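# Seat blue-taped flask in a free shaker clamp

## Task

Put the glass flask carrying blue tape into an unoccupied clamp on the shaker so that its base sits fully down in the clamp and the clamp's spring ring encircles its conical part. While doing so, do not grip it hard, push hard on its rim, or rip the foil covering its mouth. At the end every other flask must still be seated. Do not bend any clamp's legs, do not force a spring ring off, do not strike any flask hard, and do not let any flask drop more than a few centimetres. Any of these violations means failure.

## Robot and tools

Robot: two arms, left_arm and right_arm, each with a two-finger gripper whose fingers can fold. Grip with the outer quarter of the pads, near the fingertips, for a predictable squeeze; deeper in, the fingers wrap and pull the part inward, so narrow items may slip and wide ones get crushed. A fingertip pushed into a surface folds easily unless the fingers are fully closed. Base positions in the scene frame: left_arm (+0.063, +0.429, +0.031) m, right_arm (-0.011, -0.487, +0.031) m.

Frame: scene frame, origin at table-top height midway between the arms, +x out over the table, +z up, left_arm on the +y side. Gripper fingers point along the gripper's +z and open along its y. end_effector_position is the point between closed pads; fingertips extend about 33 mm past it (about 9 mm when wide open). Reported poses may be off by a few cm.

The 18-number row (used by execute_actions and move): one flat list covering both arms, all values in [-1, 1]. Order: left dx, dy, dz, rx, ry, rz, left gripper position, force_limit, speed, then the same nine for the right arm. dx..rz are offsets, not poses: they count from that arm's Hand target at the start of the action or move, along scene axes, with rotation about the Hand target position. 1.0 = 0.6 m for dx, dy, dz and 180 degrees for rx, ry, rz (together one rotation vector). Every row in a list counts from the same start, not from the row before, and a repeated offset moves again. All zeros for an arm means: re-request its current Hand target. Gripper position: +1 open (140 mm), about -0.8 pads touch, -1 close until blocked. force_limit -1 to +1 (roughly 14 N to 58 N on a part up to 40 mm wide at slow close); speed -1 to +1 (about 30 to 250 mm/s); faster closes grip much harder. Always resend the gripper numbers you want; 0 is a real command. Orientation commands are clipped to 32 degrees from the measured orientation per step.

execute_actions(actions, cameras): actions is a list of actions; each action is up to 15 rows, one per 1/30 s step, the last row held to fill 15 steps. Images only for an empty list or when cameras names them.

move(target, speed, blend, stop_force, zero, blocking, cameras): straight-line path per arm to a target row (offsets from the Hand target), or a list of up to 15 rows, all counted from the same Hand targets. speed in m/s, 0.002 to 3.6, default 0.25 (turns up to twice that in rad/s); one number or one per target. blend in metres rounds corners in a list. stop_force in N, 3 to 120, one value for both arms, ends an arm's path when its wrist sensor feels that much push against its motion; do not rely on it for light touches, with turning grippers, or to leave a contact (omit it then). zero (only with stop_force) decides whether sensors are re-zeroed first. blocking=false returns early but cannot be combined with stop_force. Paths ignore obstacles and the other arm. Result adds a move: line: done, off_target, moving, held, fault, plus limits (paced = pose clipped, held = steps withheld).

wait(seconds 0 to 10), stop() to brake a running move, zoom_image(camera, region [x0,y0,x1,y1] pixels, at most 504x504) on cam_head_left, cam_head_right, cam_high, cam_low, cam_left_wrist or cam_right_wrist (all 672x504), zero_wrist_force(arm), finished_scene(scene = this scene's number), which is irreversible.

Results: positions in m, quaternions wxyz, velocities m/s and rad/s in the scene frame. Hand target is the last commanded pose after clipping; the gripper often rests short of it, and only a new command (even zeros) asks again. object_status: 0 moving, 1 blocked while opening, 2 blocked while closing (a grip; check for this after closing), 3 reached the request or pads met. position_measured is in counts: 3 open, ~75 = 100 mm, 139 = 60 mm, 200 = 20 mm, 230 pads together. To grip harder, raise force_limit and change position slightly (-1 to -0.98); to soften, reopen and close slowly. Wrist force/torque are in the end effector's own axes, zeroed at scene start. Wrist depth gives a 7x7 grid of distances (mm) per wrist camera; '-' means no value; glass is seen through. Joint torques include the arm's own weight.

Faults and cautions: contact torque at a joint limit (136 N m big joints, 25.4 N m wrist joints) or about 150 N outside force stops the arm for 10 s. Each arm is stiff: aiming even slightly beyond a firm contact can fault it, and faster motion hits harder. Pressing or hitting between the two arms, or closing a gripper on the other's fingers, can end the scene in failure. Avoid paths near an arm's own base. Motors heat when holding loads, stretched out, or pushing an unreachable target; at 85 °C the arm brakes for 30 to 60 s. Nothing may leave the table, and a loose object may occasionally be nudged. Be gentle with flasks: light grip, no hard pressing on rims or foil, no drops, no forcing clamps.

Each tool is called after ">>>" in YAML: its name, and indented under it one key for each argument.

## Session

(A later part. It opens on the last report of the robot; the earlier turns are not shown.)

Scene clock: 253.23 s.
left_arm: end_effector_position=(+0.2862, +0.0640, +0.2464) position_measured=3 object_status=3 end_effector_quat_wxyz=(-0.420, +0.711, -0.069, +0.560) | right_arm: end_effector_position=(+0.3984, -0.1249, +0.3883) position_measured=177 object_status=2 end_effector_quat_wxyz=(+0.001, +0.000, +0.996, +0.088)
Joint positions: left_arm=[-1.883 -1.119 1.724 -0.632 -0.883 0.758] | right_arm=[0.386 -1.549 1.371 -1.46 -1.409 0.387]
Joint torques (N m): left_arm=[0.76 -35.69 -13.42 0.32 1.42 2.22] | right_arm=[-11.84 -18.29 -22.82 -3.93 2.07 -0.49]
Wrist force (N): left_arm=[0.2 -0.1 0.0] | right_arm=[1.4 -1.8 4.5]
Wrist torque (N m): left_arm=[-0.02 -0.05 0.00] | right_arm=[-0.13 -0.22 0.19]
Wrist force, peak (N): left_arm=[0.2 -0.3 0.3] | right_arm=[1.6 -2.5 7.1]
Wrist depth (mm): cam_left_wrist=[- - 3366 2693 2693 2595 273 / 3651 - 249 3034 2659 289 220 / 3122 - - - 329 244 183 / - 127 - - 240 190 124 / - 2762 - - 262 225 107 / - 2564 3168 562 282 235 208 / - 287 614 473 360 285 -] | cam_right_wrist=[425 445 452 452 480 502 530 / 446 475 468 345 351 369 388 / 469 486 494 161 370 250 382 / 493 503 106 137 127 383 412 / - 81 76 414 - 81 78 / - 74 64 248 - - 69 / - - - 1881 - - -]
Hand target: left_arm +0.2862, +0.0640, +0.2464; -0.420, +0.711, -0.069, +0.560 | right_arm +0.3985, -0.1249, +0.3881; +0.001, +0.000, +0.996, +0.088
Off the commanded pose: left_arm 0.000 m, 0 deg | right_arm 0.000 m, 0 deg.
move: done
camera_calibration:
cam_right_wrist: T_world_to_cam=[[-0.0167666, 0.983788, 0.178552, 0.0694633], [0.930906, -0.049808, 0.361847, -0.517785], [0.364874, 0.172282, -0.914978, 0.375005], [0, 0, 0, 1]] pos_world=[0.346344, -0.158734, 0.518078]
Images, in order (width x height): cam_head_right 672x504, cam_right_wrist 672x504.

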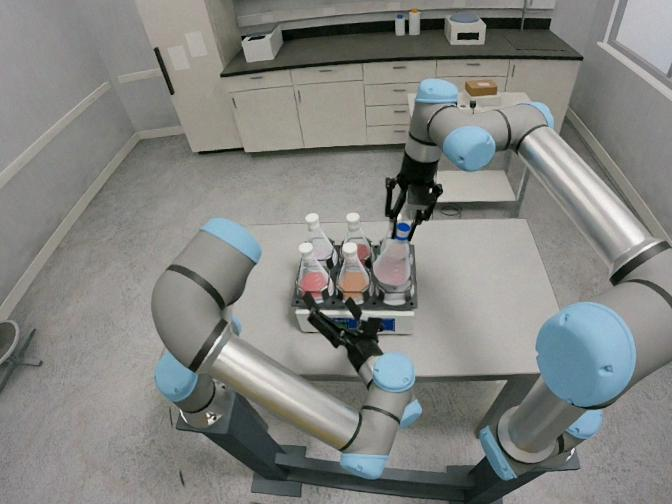

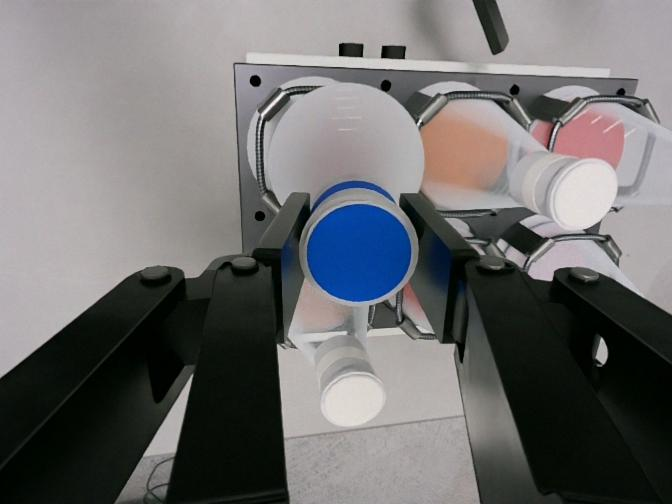

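>>> move:
  target: [0,0,0,0,0,0,1,1,1,0,0,-0.085,0,0,0,-1,-0.02,-1]
  speed: 0.02
  stop_force: 6
  cameras: ["cam_right_wrist","cam_head_right"]

>>> zoom_image:
  camera: "cam_head_right"
  region: [330, 200, 450, 340]

>>> zoom_image:
  camera: "cam_right_wrist"
  region: [220, 40, 520, 240]

Scene clock: 258.90 s.
left_arm: end_effector_position=(+0.2862, +0.0640, +0.2464) position_measured=3 object_status=3 end_effector_quat_wxyz=(-0.420, +0.711, -0.069, +0.560) | right_arm: end_effector_position=(+0.3985, -0.1249, +0.3593) position_measured=177 object_status=2 end_effector_quat_wxyz=(+0.001, +0.000, +0.996, +0.088)
Joint positions: left_arm=[-1.883 -1.119 1.724 -0.632 -0.883 0.758] | right_arm=[0.386 -1.559 1.455 -1.535 -1.409 0.387]
Joint torques (N m): left_arm=[0.63 -35.71 -13.85 0.23 1.41 2.23] | right_arm=[-9.19 -16.92 -34.02 -4.58 1.12 0.99]
Wrist force (N): left_arm=[0.1 -0.2 0.0] | right_arm=[1.4 -1.9 2.5]
Wrist torque (N m): left_arm=[-0.05 -0.03 0.00] | right_arm=[-0.09 -0.20 0.21]
Wrist force, peak (N): left_arm=[0.3 -0.4 0.2] | right_arm=[3.9 -2.7 -14.2]
Wrist depth (mm): cam_left_wrist=[- - 4224 2834 2798 2341 264 / - - 4488 2951 2627 300 221 / - - - 4683 328 248 183 / - 127 - 4308 242 191 124 / - 119 - 735 263 225 107 / - 351 - 557 281 234 208 / - 287 602 468 347 283 -] | cam_right_wrist=[401 404 423 439 452 463 503 / 424 433 328 - 300 340 361 / 447 460 466 158 339 343 205 / 468 472 106 136 128 335 376 / - 80 76 380 - 81 79 / - 74 - 227 - - 70 / - - - 1823 - - -]
Hand target: left_arm +0.2862, +0.0640, +0.2464; -0.420, +0.711, -0.069, +0.560 | right_arm +0.3985, -0.1249, +0.3593; +0.001, +0.000, +0.996, +0.088 (not the last commanded pose)
Off the commanded pose: left_arm 0.000 m, 0 deg | right_arm 0.022 m, 0 deg.
move: contact (right_arm)
camera_calibration:
cam_right_wrist: T_world_to_cam=[[-0.0167444, 0.983789, 0.178545, 0.0745226], [0.930987, -0.0497876, 0.361641, -0.50734], [0.364668, 0.172279, -0.915061, 0.348621], [0, 0, 0, 1]] pos_world=[0.346444, -0.158634, 0.489178]
Images, in order (width x height): cam_head_right 672x504, cam_right_wrist 672x504.

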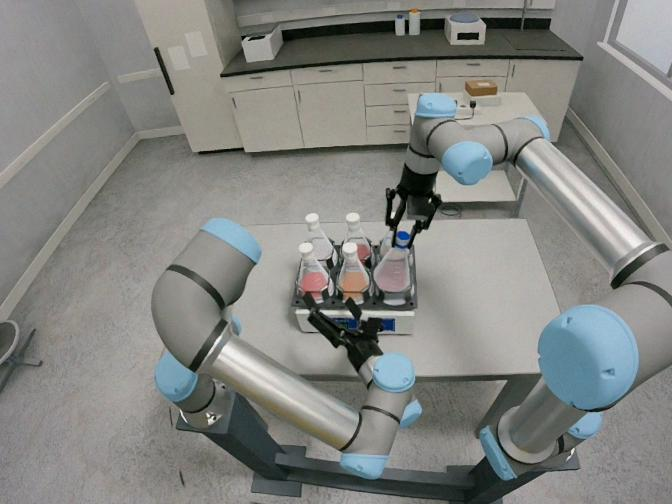

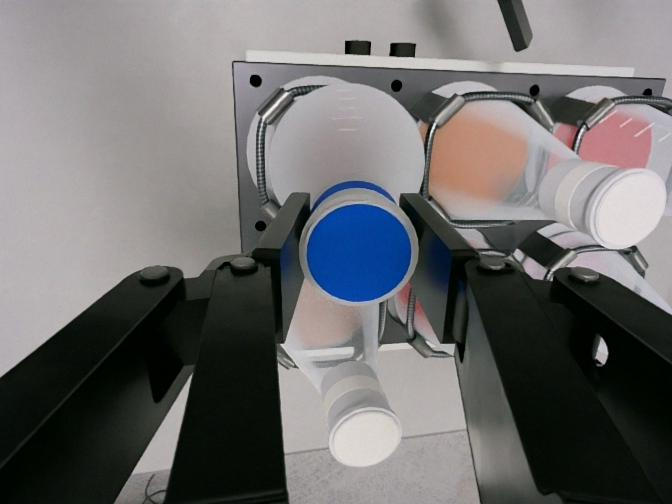

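Scaled by 3.600 from the camera's 672x504 image, which has a finer 960x720 frame.

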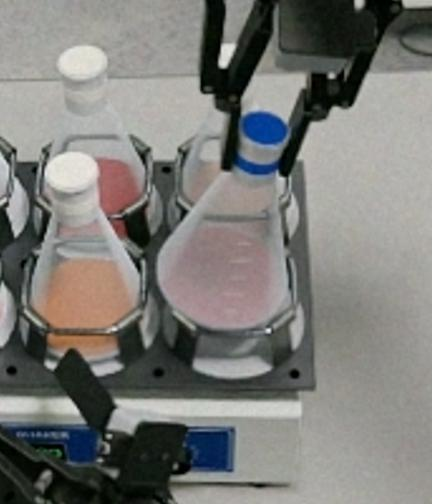

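Scaled by 1.680 from the camera's 672x504 image, which has a finer 960x720 frame.

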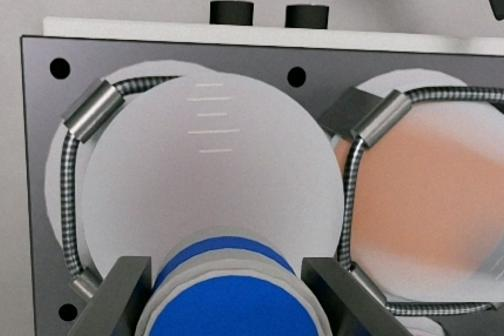

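>>> move:
  target: [0,0,0,0,0,0,1,1,1,0,-0.025,-0.007,0,0,0,-1,-0.02,-1]
  speed: 0.015
  stop_force: 14
  cameras: ["cam_right_wrist","cam_head_right"]

>>> zoom_image:
  camera: "cam_head_right"
  region: [330, 200, 450, 340]

>>> zoom_image:
  camera: "cam_right_wrist"
  region: [220, 40, 520, 240]

Scene clock: 266.53 s.
left_arm: end_effector_position=(+0.2862, +0.0640, +0.2464) position_measured=3 object_status=3 end_effector_quat_wxyz=(-0.420, +0.711, -0.069, +0.560) | right_arm: end_effector_position=(+0.3985, -0.1399, +0.3551) position_measured=177 object_status=2 end_effector_quat_wxyz=(+0.001, +0.000, +0.996, +0.088)
Joint positions: left_arm=[-1.883 -1.119 1.724 -0.632 -0.883 0.758] | right_arm=[0.358 -1.582 1.488 -1.54 -1.407 0.358]
Joint torques (N m): left_arm=[-0.51 -36 -13.89 0.39 1.26 2.29] | right_arm=[7.49 -13.62 -32.41 0.21 -4.44 1.89]
Wrist force (N): left_arm=[0.1 -0.2 -0.1] | right_arm=[1.9 7.3 -1.4]
Wrist torque (N m): left_arm=[-0.04 -0.02 0.00] | right_arm=[-1.39 -0.18 0.19]
Wrist force, peak (N): left_arm=[-0.3 -0.4 -0.3] | right_arm=[1.7 8.1 -2.0]
Wrist depth (mm): cam_left_wrist=[- 3366 2951 2595 2505 2420 263 / - 2762 - 3215 2693 288 220 / - 2834 4787 3264 329 248 183 / - 127 4064 4142 241 191 124 / - 118 3651 684 262 225 106 / - 2659 2951 558 282 235 208 / - 290 576 452 358 284 -] | cam_right_wrist=[398 408 425 436 452 461 - / 416 430 440 283 331 332 360 / 438 457 470 160 317 350 215 / 462 472 105 135 132 363 220 / - 83 80 377 115 85 76 / - - - 251 - - 67 / - - - 1795 - - -]
Hand target: left_arm +0.2862, +0.0640, +0.2464; -0.420, +0.711, -0.069, +0.560 | right_arm +0.3985, -0.1399, +0.3551; +0.001, +0.000, +0.996, +0.088
Off the commanded pose: left_arm 0.000 m, 0 deg | right_arm 0.000 m, 0 deg.
move: done
camera_calibration:
cam_right_wrist: T_world_to_cam=[[-0.0167508, 0.983786, 0.178562, 0.0900232], [0.930974, -0.0497938, 0.361673, -0.50658], [0.364701, 0.172295, -0.915045, 0.347345], [0, 0, 0, 1]] pos_world=[0.346444, -0.173634, 0.484978]
Images, in order (width x height): cam_head_right 672x504, cam_right_wrist 672x504.

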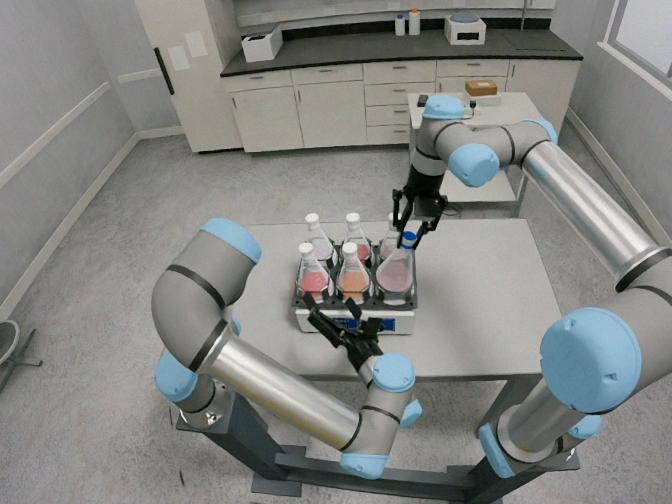

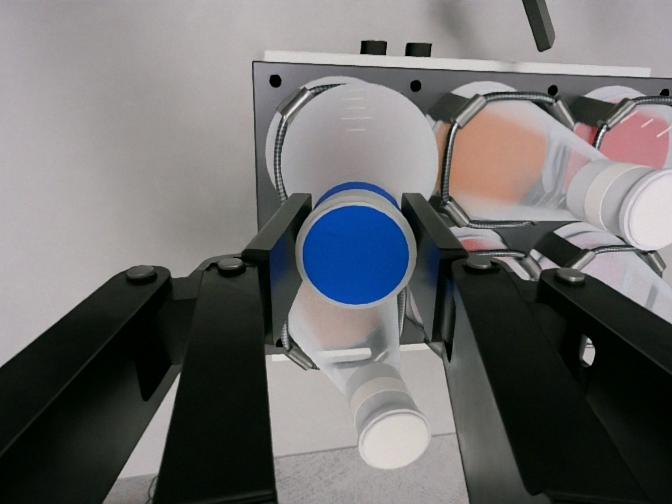

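Scaled by 3.600 from the camera's 672x504 image, which has a finer 960x720 frame.

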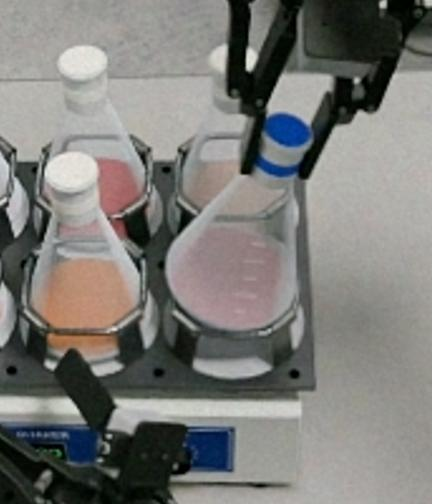

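Scaled by 1.680 from the camera's 672x504 image, which has a finer 960x720 frame.

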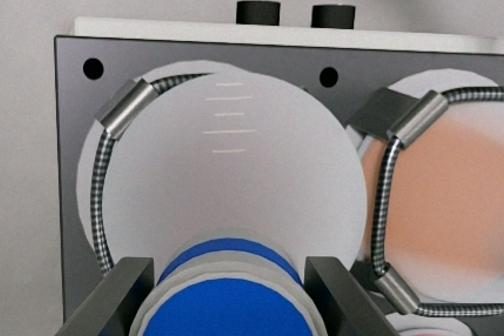

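>>> move:
  target: [0,0,0,0,0,0,1,1,1,0,0.05,-0.014,-0.0556,0,0,-1,-0.02,-1]
  speed: 0.03
  cameras: ["cam_right_wrist","cam_head_right"]

>>> zoom_image:
  camera: "cam_head_right"
  region: [330, 200, 450, 340]

>>> zoom_image:
  camera: "cam_right_wrist"
  region: [220, 40, 520, 240]

Scene clock: 274.07 s.
left_arm: end_effector_position=(+0.2862, +0.0640, +0.2464) position_measured=3 object_status=3 end_effector_quat_wxyz=(-0.420, +0.711, -0.069, +0.560) | right_arm: end_effector_position=(+0.3984, -0.1098, +0.3466) position_measured=177 object_status=2 end_effector_quat_wxyz=(+0.001, +0.000, +1.000, +0.000)
Joint positions: left_arm=[-1.883 -1.119 1.724 -0.632 -0.883 0.758] | right_arm=[0.507 -1.451 1.343 -1.464 -1.571 0.502]
Joint torques (N m): left_arm=[-0.54 -35.5 -13.95 0.17 1.3 2.29] | right_arm=[-4.55 -23.88 -3.13 -2.87 5.27 -1.25]
Wrist force (N): left_arm=[0.0 -0.3 -0.1] | right_arm=[1.4 -13.4 -32.3]
Wrist torque (N m): left_arm=[-0.06 -0.01 0.00] | right_arm=[0.47 -0.07 0.04]
Wrist force, peak (N): left_arm=[0.1 -0.4 0.0] | right_arm=[2.7 -8.9 -43.8]
Wrist depth (mm): cam_left_wrist=[- - 3714 2762 2627 2221 264 / 3474 - 248 3077 2693 300 220 / - 3314 - 2595 334 247 183 / 2505 127 - 4308 239 190 124 / - 119 - 686 265 225 106 / - 327 743 560 283 235 208 / - 289 607 465 349 285 -] | cam_right_wrist=[428 428 425 424 423 423 423 / 453 451 443 270 266 302 304 / 475 476 468 273 278 316 196 / 504 494 105 123 125 303 168 / - 86 81 366 131 105 87 / - - 572 237 - - 77 / - - 1529 206 - - -]
Hand target: left_arm +0.2862, +0.0640, +0.2464; -0.420, +0.711, -0.069, +0.560 | right_arm +0.3985, -0.1099, +0.3467; +0.001, +0.000, +1.000, +0.000
Off the commanded pose: left_arm 0.000 m, 0 deg | right_arm 0.000 m, 0 deg.
move: done
camera_calibration:
cam_right_wrist: T_world_to_cam=[[-0.0167232, 0.99985, 0.00446959, 0.124106], [0.931024, 0.0139417, 0.364693, -0.496047], [0.364576, 0.0102601, -0.931117, 0.322191], [0, 0, 0, 1]] pos_world=[0.346444, -0.120477, 0.480348]
Images, in order (width x height): cam_head_right 672x504, cam_right_wrist 672x504.

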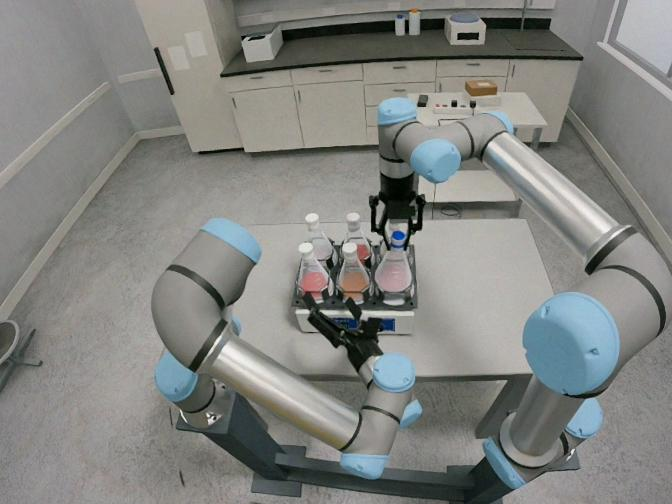

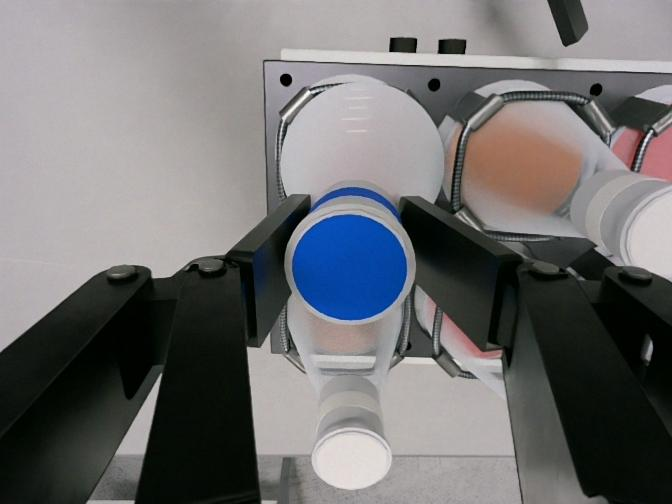

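Scaled by 3.600 from the camera's 672x504 image, which has a finer 960x720 frame.

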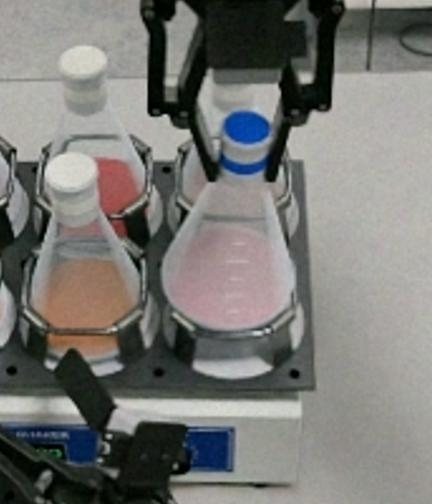

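Scaled by 1.680 from the camera's 672x504 image, which has a finer 960x720 frame.

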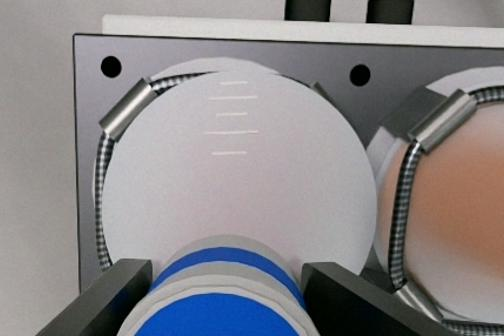

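>>> move:
  target: [0,0,0,0,0,0,1,1,1,0,-0.013,0.002,0,0,0,-1,-0.02,-1]
  speed: 0.02
  cameras: ["cam_right_wrist","cam_low"]

>>> zoom_image:
  camera: "cam_right_wrist"
  region: [220, 40, 520, 240]

>>> zoom_image:
  camera: "cam_low"
  region: [310, 140, 450, 260]

Scene clock: 280.77 s.
left_arm: end_effector_position=(+0.2862, +0.0640, +0.2464) position_measured=3 object_status=3 end_effector_quat_wxyz=(-0.420, +0.711, -0.069, +0.560) | right_arm: end_effector_position=(+0.3985, -0.1178, +0.3479) position_measured=177 object_status=2 end_effector_quat_wxyz=(+0.001, -0.001, +1.000, +0.000)
Joint positions: left_arm=[-1.883 -1.119 1.724 -0.632 -0.883 0.758] | right_arm=[0.494 -1.464 1.354 -1.463 -1.571 0.489]
Joint torques (N m): left_arm=[0.19 -35.16 -14.27 0.14 1.43 2.35] | right_arm=[-0.75 -30.07 -26.34 -0.27 -1.34 0.31]
Wrist force (N): left_arm=[0.3 -0.1 0.0] | right_arm=[1.0 4.6 -0.3]
Wrist torque (N m): left_arm=[-0.04 -0.08 0.00] | right_arm=[-0.84 -0.19 0.16]
Wrist force, peak (N): left_arm=[0.2 -0.4 -0.2] | right_arm=[1.1 -13.6 -32.4]
Wrist depth (mm): cam_left_wrist=[2595 - 3779 2762 2659 2154 272 / - - 252 3034 2693 289 220 / 2221 - 6155 - 333 245 183 / - 127 2992 858 239 191 124 / - 119 - 738 263 225 107 / - 2693 728 561 283 234 207 / - 291 603 468 359 285 -] | cam_right_wrist=[430 427 428 424 424 424 425 / - 456 454 271 266 303 311 / 487 477 483 273 277 318 282 / 517 - 112 123 125 302 170 / - 86 80 340 140 105 90 / - - 564 339 579 - 78 / - - - 211 1769 - -]
Hand target: left_arm +0.2862, +0.0640, +0.2464; -0.420, +0.711, -0.069, +0.560 | right_arm +0.3985, -0.1177, +0.3479; +0.001, +0.000, +1.000, +0.000
Off the commanded pose: left_arm 0.000 m, 0 deg | right_arm 0.000 m, 0 deg.
move: done
camera_calibration:
cam_right_wrist: T_world_to_cam=[[-0.0166815, 0.999849, 0.00491289, 0.131871], [0.930978, 0.0137399, 0.364817, -0.496479], [0.364695, 0.0106595, -0.931066, 0.323468], [0, 0, 0, 1]] pos_world=[0.346444, -0.128478, 0.481647]
Images, in order (width x height): cam_low 672x504, cam_right_wrist 672x504.

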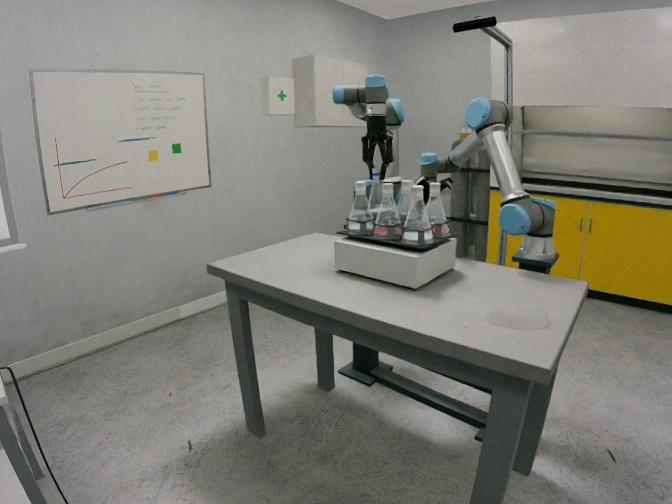

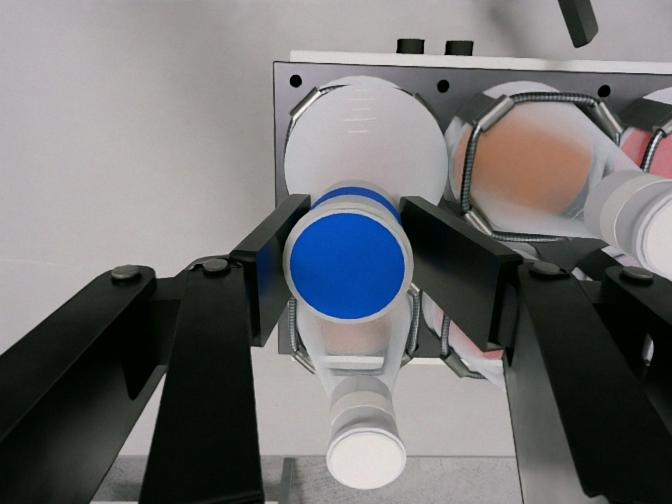

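Scaled by 1.680 from the camera's 672x504 image, which has a finer 960x720 frame.

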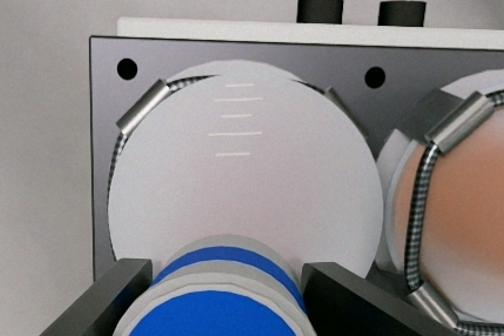

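Scaled by 3.600 from the camera's 672x504 image, which has a finer 960x720 frame.

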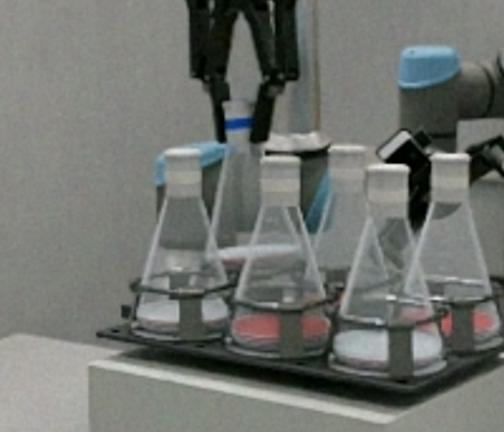

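>>> move:
  target: [0,0,0,0,0,0,1,1,1,0,0.001,-0.03,0,0,0,-1,-0.02,-1]
  speed: 0.01
  stop_force: 30
  cameras: ["cam_right_wrist","cam_low"]

>>> zoom_image:
  camera: "cam_right_wrist"
  region: [220, 40, 520, 240]

>>> zoom_image:
  camera: "cam_low"
  region: [310, 140, 450, 260]

Scene clock: 291.30 s.
left_arm: end_effector_position=(+0.2862, +0.0640, +0.2464) position_measured=3 object_status=3 end_effector_quat_wxyz=(-0.420, +0.711, -0.069, +0.560) | right_arm: end_effector_position=(+0.3985, -0.1171, +0.3299) position_measured=177 object_status=2 end_effector_quat_wxyz=(+0.001, +0.000, +1.000, +0.000)
Joint positions: left_arm=[-1.883 -1.119 1.724 -0.632 -0.883 0.758] | right_arm=[0.495 -1.466 1.403 -1.509 -1.571 0.49]
Joint torques (N m): left_arm=[-0.25 -34.53 -14.06 -0.08 1.53 2.36] | right_arm=[10.32 -38.88 -31.89 -0.98 0.59 1.35]
Wrist force (N): left_arm=[0.0 0.0 -0.1] | right_arm=[1.4 -1.6 -6.5]
Wrist torque (N m): left_arm=[0.00 0.00 0.01] | right_arm=[0.08 -0.12 0.10]
Wrist force, peak (N): left_arm=[0.2 -0.4 -0.2] | right_arm=[3.7 -2.1 -26.8]
Wrist depth (mm): cam_left_wrist=[- - 3077 2627 2659 2267 272 / - - 3847 2992 2693 288 221 / - - 4396 4488 333 247 183 / - 127 - 3714 241 191 124 / - 2762 2798 778 262 225 106 / - 2595 3168 558 277 234 207 / - 291 600 451 359 284 -] | cam_right_wrist=[411 411 412 396 407 409 318 / 449 433 437 255 295 286 284 / 466 464 464 264 267 300 293 / 485 476 117 107 128 116 170 / - 86 115 114 136 107 88 / - 555 560 224 558 - 62 / - - 1769 188 605 - -]
Hand target: left_arm +0.2862, +0.0640, +0.2464; -0.420, +0.711, -0.069, +0.560 | right_arm +0.3985, -0.1171, +0.3299; +0.001, +0.000, +1.000, +0.000
Off the commanded pose: left_arm 0.000 m, 0 deg | right_arm 0.000 m, 0 deg.
move: done
camera_calibration:
cam_right_wrist: T_world_to_cam=[[-0.0166815, 0.999849, 0.00491289, 0.13126], [0.930978, 0.0137399, 0.364817, -0.489922], [0.364695, 0.0106595, -0.931066, 0.306702], [0, 0, 0, 1]] pos_world=[0.346444, -0.127778, 0.463647]
Images, in order (width x height): cam_low 672x504, cam_right_wrist 672x504.

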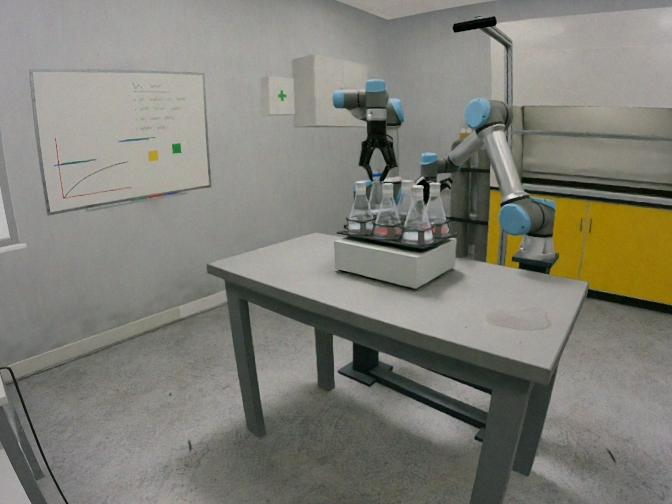

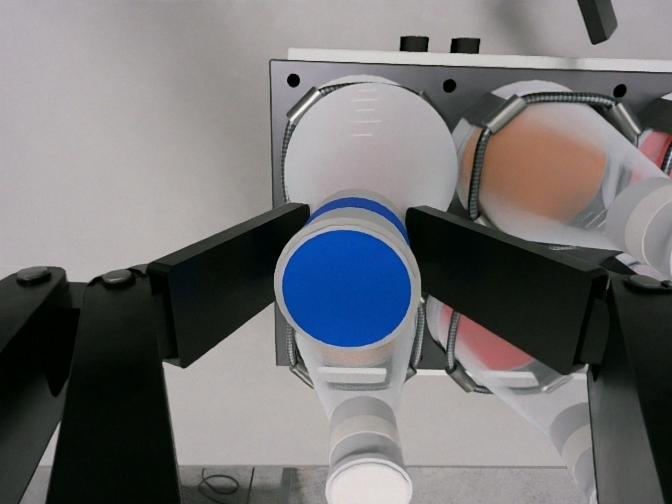

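Scaled by 1.680 from the camera's 672x504 image, which has a finer 960x720 frame.

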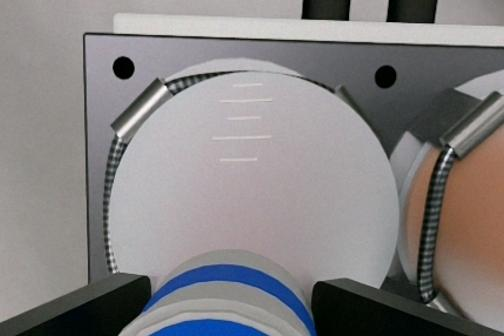

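Scaled by 3.600 from the camera's 672x504 image, which has a finer 960x720 frame.

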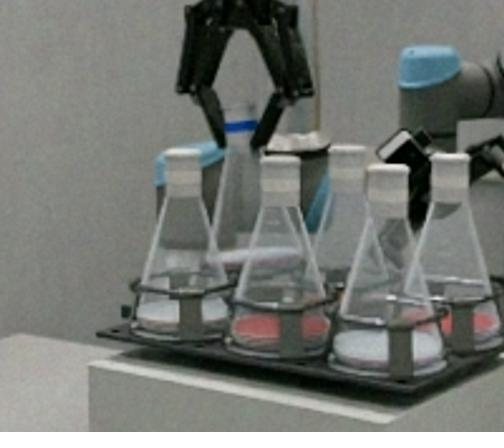

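>>> move:
  target:
    - [0,0,0,0,0,0,1,1,1,0,0,0.17,0,0,0,-1,-0.02,-1]
    - [0,0,0,0,0,0,1,1,1,0.085,-0.37,0.17,0,0,0,-1,-0.02,-1]
    - [0,0,0,0,0,0,1,1,1,0.085,-0.37,-0.22,0,0,0,-1,-0.02,-1]
  blend: [0.01,0.03,0]
  speed: [0.06,0.14,0.12]

>>> move:
  target: [0,0,0,0,0,0,1,1,1,0,0,0,0,0,0,-1,-0.02,-1]
  cameras: ["cam_right_wrist","cam_head_right"]

>>> zoom_image:
  camera: "cam_head_right"
  region: [400, 180, 530, 330]

Scene clock: 312.60 s.
left_arm: end_effector_position=(+0.2862, +0.0640, +0.2464) position_measured=3 object_status=3 end_effector_quat_wxyz=(-0.420, +0.711, -0.069, +0.560) | right_arm: end_effector_position=(+0.4494, -0.3391, +0.1978) position_measured=177 object_status=2 end_effector_quat_wxyz=(+0.001, -0.001, +1.000, +0.000)
Joint positions: left_arm=[-1.883 -1.119 1.724 -0.632 -0.883 0.758] | right_arm=[0.036 -1.598 1.881 -1.855 -1.57 0.031]
Joint torques (N m): left_arm=[0.22 -34.5 -12.26 0.13 1.07 2.39] | right_arm=[1.94 -38.49 -30.56 -3.46 1.33 -1.07]
Wrist force (N): left_arm=[-0.2 -0.1 0.1] | right_arm=[1.1 -0.5 4.4]
Wrist torque (N m): left_arm=[-0.03 0.03 0.00] | right_arm=[0.02 -0.15 0.14]
Wrist force, peak (N): left_arm=[0.0 -0.4 0.3] | right_arm=[1.3 -1.6 -6.8]
Wrist depth (mm): cam_left_wrist=[3168 - 3366 2693 2476 2176 263 / - - - 327 2693 302 233 / 2420 3077 - 2727 327 249 172 / - 127 3847 3651 239 191 124 / - 127 5254 728 263 226 107 / - 342 735 560 282 234 208 / - 288 585 454 360 283 -] | cam_right_wrist=[295 295 295 294 294 296 279 / 312 314 312 310 303 311 277 / 329 329 330 277 262 334 277 / 348 341 115 112 133 118 262 / - 71 120 119 377 107 88 / - - 404 406 404 401 62 / - - 435 433 434 432 -]
Hand target: left_arm +0.2862, +0.0640, +0.2464; -0.420, +0.711, -0.069, +0.560 | right_arm +0.4495, -0.3391, +0.1979; +0.001, +0.000, +1.000, +0.000
Off the commanded pose: left_arm 0.000 m, 0 deg | right_arm 0.000 m, 0 deg.
move: done

Scene clock: 313.10 s.
left_arm: end_effector_position=(+0.2862, +0.0640, +0.2464) position_measured=3 object_status=3 end_effector_quat_wxyz=(-0.420, +0.711, -0.069, +0.560) | right_arm: end_effector_position=(+0.4495, -0.3391, +0.1979) position_measured=177 object_status=2 end_effector_quat_wxyz=(+0.001, -0.001, +1.000, +0.000)
Joint positions: left_arm=[-1.883 -1.119 1.724 -0.632 -0.883 0.758] | right_arm=[0.036 -1.598 1.881 -1.855 -1.57 0.031]
Joint torques (N m): left_arm=[0.41 -35.19 -13.99 0.05 1.28 2.32] | right_arm=[-0.37 -38.13 -23.19 -4.56 1.01 -0.95]
Wrist force (N): left_arm=[0.0 0.1 0.1] | right_arm=[1.1 -0.5 4.4]
Wrist torque (N m): left_arm=[0.01 0.00 0.00] | right_arm=[0.01 -0.15 0.13]
Wrist force, peak (N): left_arm=[0.2 -0.3 -0.2] | right_arm=[1.1 -0.5 4.4]
Wrist depth (mm): cam_left_wrist=[- 3168 2659 2727 2727 2154 272 / - 2476 - 2992 2627 302 221 / - 5385 - 3651 336 249 183 / - 127 4224 3779 239 191 124 / - 118 - - 263 218 106 / - 330 - 547 282 234 208 / - 287 574 470 361 285 -] | cam_right_wrist=[293 294 297 294 297 296 279 / 310 311 311 307 297 312 277 / 330 331 331 329 260 331 275 / 343 343 115 111 133 117 262 / - 71 120 118 376 107 88 / - - 402 411 405 - 62 / - - 432 434 436 - -]
Hand target: left_arm +0.2862, +0.0640, +0.2464; -0.420, +0.711, -0.069, +0.560 | right_arm +0.4495, -0.3391, +0.1979; +0.001, +0.000, +1.000, +0.000
Off the commanded pose: left_arm 0.000 m, 0 deg | right_arm 0.000 m, 0 deg.
move: done
camera_calibration:
cam_right_wrist: T_world_to_cam=[[-0.0167743, 0.999847, 0.00487538, 0.354774], [0.930942, 0.0138389, 0.364905, -0.486176], [0.364782, 0.0106597, -0.931032, 0.167522], [0, 0, 0, 1]] pos_world=[0.397444, -0.349778, 0.331647]
Images, in order (width x height): cam_head_right 672x504, cam_right_wrist 672x504.

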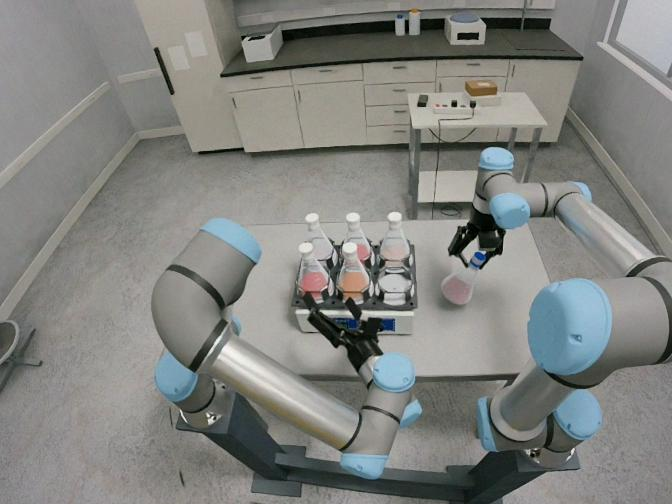

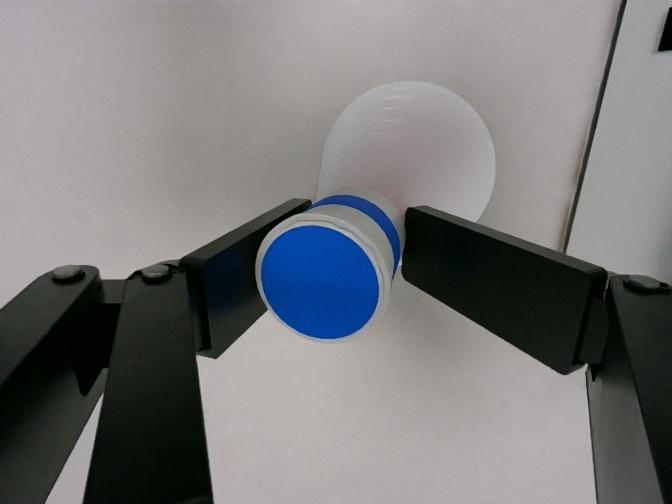

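Scaled by 3.360 from the camera's 672x504 image, which has a finer 960x720 frame.

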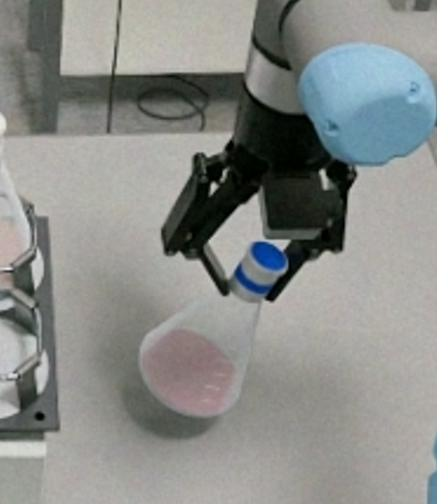

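>>> move:
  target: [0,0,0,0,0,0,1,1,1,0,0,-0.01,-0.0889,0,0,-1,-0.02,-1]
  speed: 0.1

>>> move:
  target: [0,0,0,0,0,0,1,1,1,0,0,-0.1,0,0,0,-1,-0.02,-1]
  speed: 0.015
  stop_force: 4
  cameras: ["cam_right_wrist","cam_head_right"]

>>> zoom_image:
  camera: "cam_head_right"
  region: [400, 180, 530, 330]

Scene clock: 318.07 s.
left_arm: end_effector_position=(+0.2862, +0.0640, +0.2464) position_measured=3 object_status=3 end_effector_quat_wxyz=(-0.420, +0.711, -0.069, +0.560) | right_arm: end_effector_position=(+0.4495, -0.3390, +0.1919) position_measured=177 object_status=2 end_effector_quat_wxyz=(+0.001, -0.001, +0.990, -0.139)
Joint positions: left_arm=[-1.883 -1.119 1.724 -0.632 -0.883 0.758] | right_arm=[0.213 -1.509 1.823 -1.826 -1.843 0.216]
Joint torques (N m): left_arm=[0.1 -35.5 -13.51 0.04 1.39 2.22] | right_arm=[-12.33 -42.39 -18.94 -4.21 0.45 -1.54]
Wrist force (N): left_arm=[0.0 -0.2 -0.2] | right_arm=[0.9 0.6 3.2]
Wrist torque (N m): left_arm=[-0.03 -0.01 0.00] | right_arm=[0.03 -0.10 0.17]
Wrist force, peak (N): left_arm=[0.2 -0.4 -0.1] | right_arm=[1.0 -0.9 4.5]
Wrist depth (mm): cam_left_wrist=[- 2992 2693 2693 2627 2221 273 / - 3590 253 3077 2727 301 220 / 2564 - - 2992 330 248 183 / - 127 - 5129 240 190 124 / - 118 - 778 262 226 106 / - 2534 789 585 280 234 208 / - 289 602 453 361 285 -] | cam_right_wrist=[359 334 316 298 282 269 255 / 382 359 334 312 248 277 268 / 1509 378 352 267 256 291 279 / 1681 399 115 111 132 118 292 / - 71 120 119 355 108 88 / - - 432 404 376 357 62 / - - 469 437 411 383 -]
Hand target: left_arm +0.2862, +0.0640, +0.2464; -0.420, +0.711, -0.069, +0.560 | right_arm +0.4495, -0.3391, +0.1919; +0.001, -0.001, +0.990, -0.139
Off the commanded pose: left_arm 0.000 m, 0 deg | right_arm 0.000 m, 0 deg.
move: done

Scene clock: 321.90 s.
left_arm: end_effector_position=(+0.2862, +0.0640, +0.2464) position_measured=3 object_status=3 end_effector_quat_wxyz=(-0.420, +0.711, -0.069, +0.560) | right_arm: end_effector_position=(+0.4495, -0.3391, +0.1510) position_measured=177 object_status=2 end_effector_quat_wxyz=(+0.001, -0.001, +0.990, -0.139)
Joint positions: left_arm=[-1.883 -1.119 1.724 -0.632 -0.883 0.758] | right_arm=[0.213 -1.473 1.895 -1.935 -1.844 0.216]
Joint torques (N m): left_arm=[-0.91 -34.22 -13.12 -0.11 1.47 2.29] | right_arm=[-10.02 -43.08 -34.69 -4.17 0.49 0.86]
Wrist force (N): left_arm=[0.1 -0.1 0.1] | right_arm=[0.8 1.0 3.1]
Wrist torque (N m): left_arm=[-0.03 -0.02 0.01] | right_arm=[0.09 -0.09 0.16]
Wrist force, peak (N): left_arm=[0.1 -0.4 0.1] | right_arm=[2.3 -1.4 -6.1]
Wrist depth (mm): cam_left_wrist=[- - 2367 2727 2564 2198 272 / 2992 - - 2992 2798 304 221 / 2911 - - 3122 336 247 184 / - 135 3366 4787 241 191 124 / - 119 - 686 263 225 106 / - 334 738 558 281 235 207 / - 288 637 448 349 284 -] | cam_right_wrist=[306 294 277 261 246 234 222 / - 311 292 271 249 245 233 / 359 333 296 271 257 256 245 / 379 345 115 111 130 117 255 / - 75 118 118 312 107 88 / - - 385 355 329 313 62 / - - 412 373 344 333 -]
Hand target: left_arm +0.2862, +0.0640, +0.2464; -0.420, +0.711, -0.069, +0.560 | right_arm +0.4495, -0.3391, +0.1510; +0.001, -0.001, +0.990, -0.139 (not the last commanded pose)
Off the commanded pose: left_arm 0.000 m, 0 deg | right_arm 0.019 m, 0 deg.
move: contact (right_arm)
camera_calibration:
cam_right_wrist: T_world_to_cam=[[-0.0167027, 0.96243, -0.271015, 0.383985], [0.930978, 0.113834, 0.346873, -0.4324], [0.364692, -0.246515, -0.897903, 0.0316013], [0, 0, 0, 1]] pos_world=[0.397444, -0.312547, 0.282428]
Images, in order (width x height): cam_head_right 672x504, cam_right_wrist 672x504.

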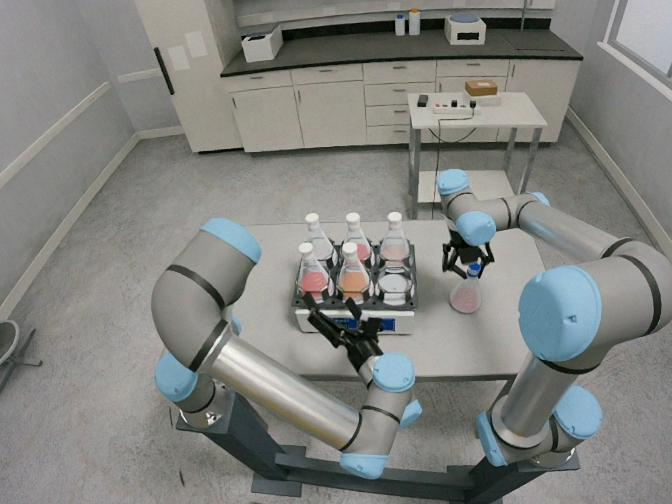

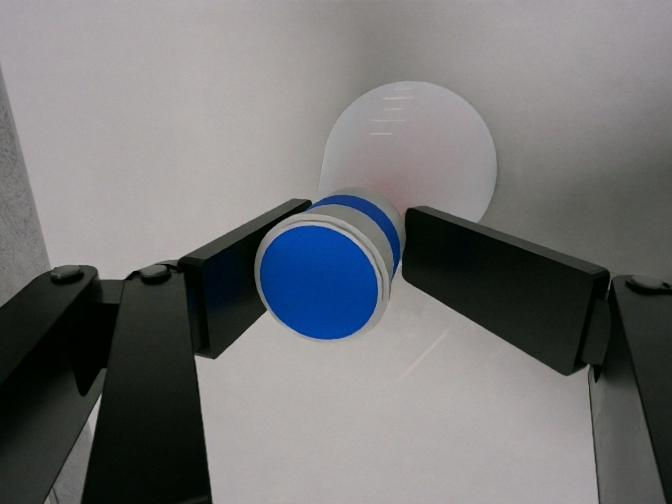

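Scaled by 3.360 from the camera's 672x504 image, which has a finer 960x720 frame.

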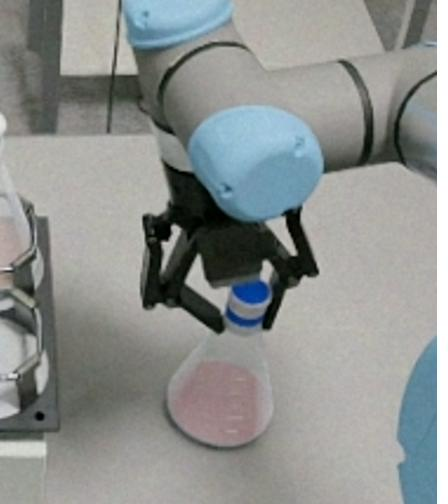

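>>> move:
  target: [0,0,0,0,0,0,1,1,1,0,0,-0.0067,0,0,0,-1,-0.02,-1]
  speed: 0.01

>>> execute_actions:
  actions:
    - [[0,0,0,0,0,0,1,1,1,0,0,0,0,0,0,0.1,-1,-1]]
    - [[0,0,0,0,0,0,1,1,1,0,0,0,0,0,0,0.1,-1,-1]]
    - [[0,0,0,0,0,0,1,1,1,0,0,0,0,0,0,0.1,-1,-1]]
    - [[0,0,0,0,0,0,1,1,1,0,0,0,0,0,0,0.1,-1,-1]]

>>> move:
  target:
    - [0,0,0,0,0,0,1,1,1,0,0.073,0.257,0,0,0,0.1,-1,-1]
    - [0,0,0,0,0,0,1,1,1,0,0.02,0.4,0.0889,0,0,0.1,-1,-1]
  speed: 0.15
  blend: [0.02,0]
  cameras: ["cam_right_wrist"]

Scene clock: 327.33 s.
left_arm: end_effector_position=(+0.2862, +0.0640, +0.2464) position_measured=3 object_status=3 end_effector_quat_wxyz=(-0.420, +0.711, -0.069, +0.560) | right_arm: end_effector_position=(+0.4495, -0.3391, +0.1469) position_measured=177 object_status=2 end_effector_quat_wxyz=(+0.001, -0.001, +0.990, -0.139)
Joint positions: left_arm=[-1.883 -1.119 1.724 -0.632 -0.883 0.758] | right_arm=[0.213 -1.469 1.902 -1.946 -1.844 0.216]
Joint torques (N m): left_arm=[0.29 -34.98 -12.9 -0.05 1.42 2.32] | right_arm=[-6.09 -20.04 -18.92 -2.26 0.62 -0.36]
Wrist force (N): left_arm=[0.0 -0.1 0.1] | right_arm=[1.7 -0.9 -6.0]
Wrist torque (N m): left_arm=[-0.03 0.00 0.00] | right_arm=[0.25 -0.11 0.16]
Wrist force, peak (N): left_arm=[0.3 -0.1 0.3] | right_arm=[1.7 -1.2 -6.8]
Wrist depth (mm): cam_left_wrist=[- - - 2627 2534 2221 263 / - - - 3077 2505 302 221 / - 4224 4224 3531 329 247 183 / 2659 127 - 4396 240 191 124 / - 118 3034 697 264 226 107 / - 2154 2992 561 284 235 208 / - 288 677 480 347 285 -] | cam_right_wrist=[306 289 272 256 243 231 220 / 326 306 288 271 245 243 231 / 357 325 306 286 255 254 242 / 374 343 114 107 130 114 251 / - 80 116 114 308 108 94 / - 86 369 347 325 305 - / - - 432 369 350 328 -]
Hand target: left_arm +0.2862, +0.0640, +0.2464; -0.420, +0.711, -0.069, +0.560 | right_arm +0.4495, -0.3391, +0.1469; +0.001, -0.001, +0.990, -0.139
Off the commanded pose: left_arm 0.000 m, 0 deg | right_arm 0.000 m, 0 deg.
move: done

Scene clock: 329.53 s.
left_arm: end_effector_position=(+0.2862, +0.0640, +0.2464) position_measured=3 object_status=3 end_effector_quat_wxyz=(-0.420, +0.711, -0.069, +0.560) | right_arm: end_effector_position=(+0.4495, -0.3391, +0.1469) position_measured=117 object_status=3 end_effector_quat_wxyz=(+0.001, -0.001, +0.990, -0.139)
Joint positions: left_arm=[-1.883 -1.119 1.724 -0.632 -0.883 0.758] | right_arm=[0.213 -1.469 1.902 -1.946 -1.844 0.216]
Joint torques (N m): left_arm=[-0.15 -35.37 -12.61 -0.07 1.34 2.25] | right_arm=[-3.92 -41.06 -30.13 -3.4 0.71 -1]
Wrist force (N): left_arm=[0.0 -0.2 0.0] | right_arm=[0.8 0.0 0.6]
Wrist torque (N m): left_arm=[-0.05 -0.01 0.00] | right_arm=[0.04 -0.08 0.16]
Wrist force, peak (N): left_arm=[0.2 -0.4 -0.1] | right_arm=[1.7 -1.1 -6.0]
Wrist depth (mm): cam_left_wrist=[2872 3590 - 319 2505 2267 274 / 2911 2505 - 3077 2595 303 220 / 2564 - - 4583 334 248 182 / 2595 127 4064 4064 239 191 124 / - 137 3215 728 262 225 106 / - 2834 2872 608 277 234 208 / - 288 614 449 340 283 -] | cam_right_wrist=[303 290 272 257 243 232 221 / 330 309 290 267 246 242 230 / 348 328 302 264 - 255 242 / - 341 117 107 155 117 252 / - 80 117 115 307 110 89 / - - 372 352 323 - 62 / - - 405 375 351 - -]
Hand target: left_arm +0.2862, +0.0640, +0.2464; -0.420, +0.711, -0.069, +0.560 | right_arm +0.4495, -0.3391, +0.1469; +0.001, -0.001, +0.990, -0.139
Off the commanded pose: left_arm 0.000 m, 0 deg | right_arm 0.000 m, 0 deg.
Step readings (end_effector_position of left_arm | right_arm):
0: (+0.2862, +0.0640, +0.2464) | (+0.4495, -0.3391, +0.1469)
1: (+0.2862, +0.0640, +0.2464) | (+0.4495, -0.3391, +0.1469)
2: (+0.2862, +0.0640, +0.2464) | (+0.4495, -0.3391, +0.1469)
4: (+0.2862, +0.0640, +0.2464) | (+0.4494, -0.3391, +0.1469)
8: (+0.2862, +0.0640, +0.2464) | (+0.4494, -0.3391, +0.1469)
15: (+0.2862, +0.0640, +0.2464) | (+0.4494, -0.3391, +0.1469)
16: (+0.2862, +0.0640, +0.2464) | (+0.4494, -0.3391, +0.1469)
17: (+0.2862, +0.0640, +0.2464) | (+0.4494, -0.3391, +0.1469)
19: (+0.2862, +0.0640, +0.2464) | (+0.4494, -0.3391, +0.1469)
23: (+0.2862, +0.0640, +0.2464) | (+0.4495, -0.3391, +0.1469)
30: (+0.2862, +0.0640, +0.2464) | (+0.4495, -0.3391, +0.1469)
31: (+0.2862, +0.0640, +0.2464) | (+0.4495, -0.3391, +0.1469)
32: (+0.2862, +0.0640, +0.2464) | (+0.4495, -0.3391, +0.1469)
34: (+0.2862, +0.0640, +0.2464) | (+0.4495, -0.3391, +0.1469)
38: (+0.2862, +0.0640, +0.2464) | (+0.4495, -0.3391, +0.1469)
45: (+0.2862, +0.0640, +0.2464) | (+0.4495, -0.3391, +0.1469)
46: (+0.2862, +0.0640, +0.2464) | (+0.4495, -0.3391, +0.1469)
47: (+0.2862, +0.0640, +0.2464) | (+0.4495, -0.3391, +0.1469)
49: (+0.2862, +0.0640, +0.2464) | (+0.4495, -0.3391, +0.1469)
53: (+0.2862, +0.0640, +0.2464) | (+0.4495, -0.3391, +0.1469)
60: (+0.2862, +0.0640, +0.2464) | (+0.4495, -0.3391, +0.1469)

Scene clock: 331.97 s.
left_arm: end_effector_position=(+0.2862, +0.0640, +0.2464) position_measured=3 object_status=3 end_effector_quat_wxyz=(-0.420, +0.711, -0.069, +0.560) | right_arm: end_effector_position=(+0.4495, -0.3272, +0.3870) position_measured=117 object_status=3 end_effector_quat_wxyz=(+0.001, +0.000, +1.000, +0.000)
Joint positions: left_arm=[-1.883 -1.119 1.724 -0.632 -0.883 0.758] | right_arm=[0.062 -1.606 1.401 -1.368 -1.57 0.057]
Joint torques (N m): left_arm=[0.08 -34.55 -12.23 -0.06 1.52 2.37] | right_arm=[5.44 -14.1 -19.78 -3.64 -0.12 0.88]
Wrist force (N): left_arm=[0.2 -0.1 0.0] | right_arm=[1.1 -0.4 1.6]
Wrist torque (N m): left_arm=[-0.02 -0.05 0.00] | right_arm=[-0.06 -0.13 0.04]
Wrist force, peak (N): left_arm=[0.4 -0.2 0.0] | right_arm=[1.0 -0.1 2.8]
Wrist depth (mm): cam_left_wrist=[3366 - 3314 2693 2627 2244 263 / - 2872 - 2872 2693 303 221 / - - - 3651 336 248 183 / - 127 3779 3474 240 190 124 / - 118 3215 667 264 226 107 / - 2727 2798 532 282 234 208 / - 289 612 450 360 284 -] | cam_right_wrist=[462 481 463 461 468 411 328 / 1339 491 492 472 493 390 355 / 1331 511 516 537 522 414 369 / 1500 - 134 554 541 118 382 / - 80 117 571 592 110 88 / - - 1646 1634 617 - 62 / - - 1755 1823 1809 - -]
Hand target: left_arm +0.2862, +0.0640, +0.2464; -0.420, +0.711, -0.069, +0.560 | right_arm +0.4495, -0.3271, +0.3869; +0.001, +0.000, +1.000, +0.000
Off the commanded pose: left_arm 0.000 m, 0 deg | right_arm 0.000 m, 0 deg.
move: done
camera_calibration:
cam_right_wrist: T_world_to_cam=[[-0.0166098, 0.999851, 0.00472273, 0.341869], [0.930911, 0.0137405, 0.364989, -0.55541], [0.364869, 0.0104588, -0.931, 0.343333], [0, 0, 0, 1]] pos_world=[0.397443, -0.337777, 0.520747]
Images, in order (width x height): cam_right_wrist 672x504.

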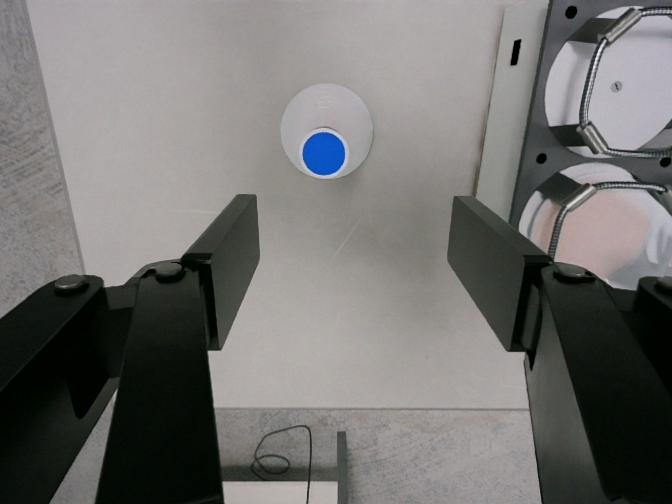

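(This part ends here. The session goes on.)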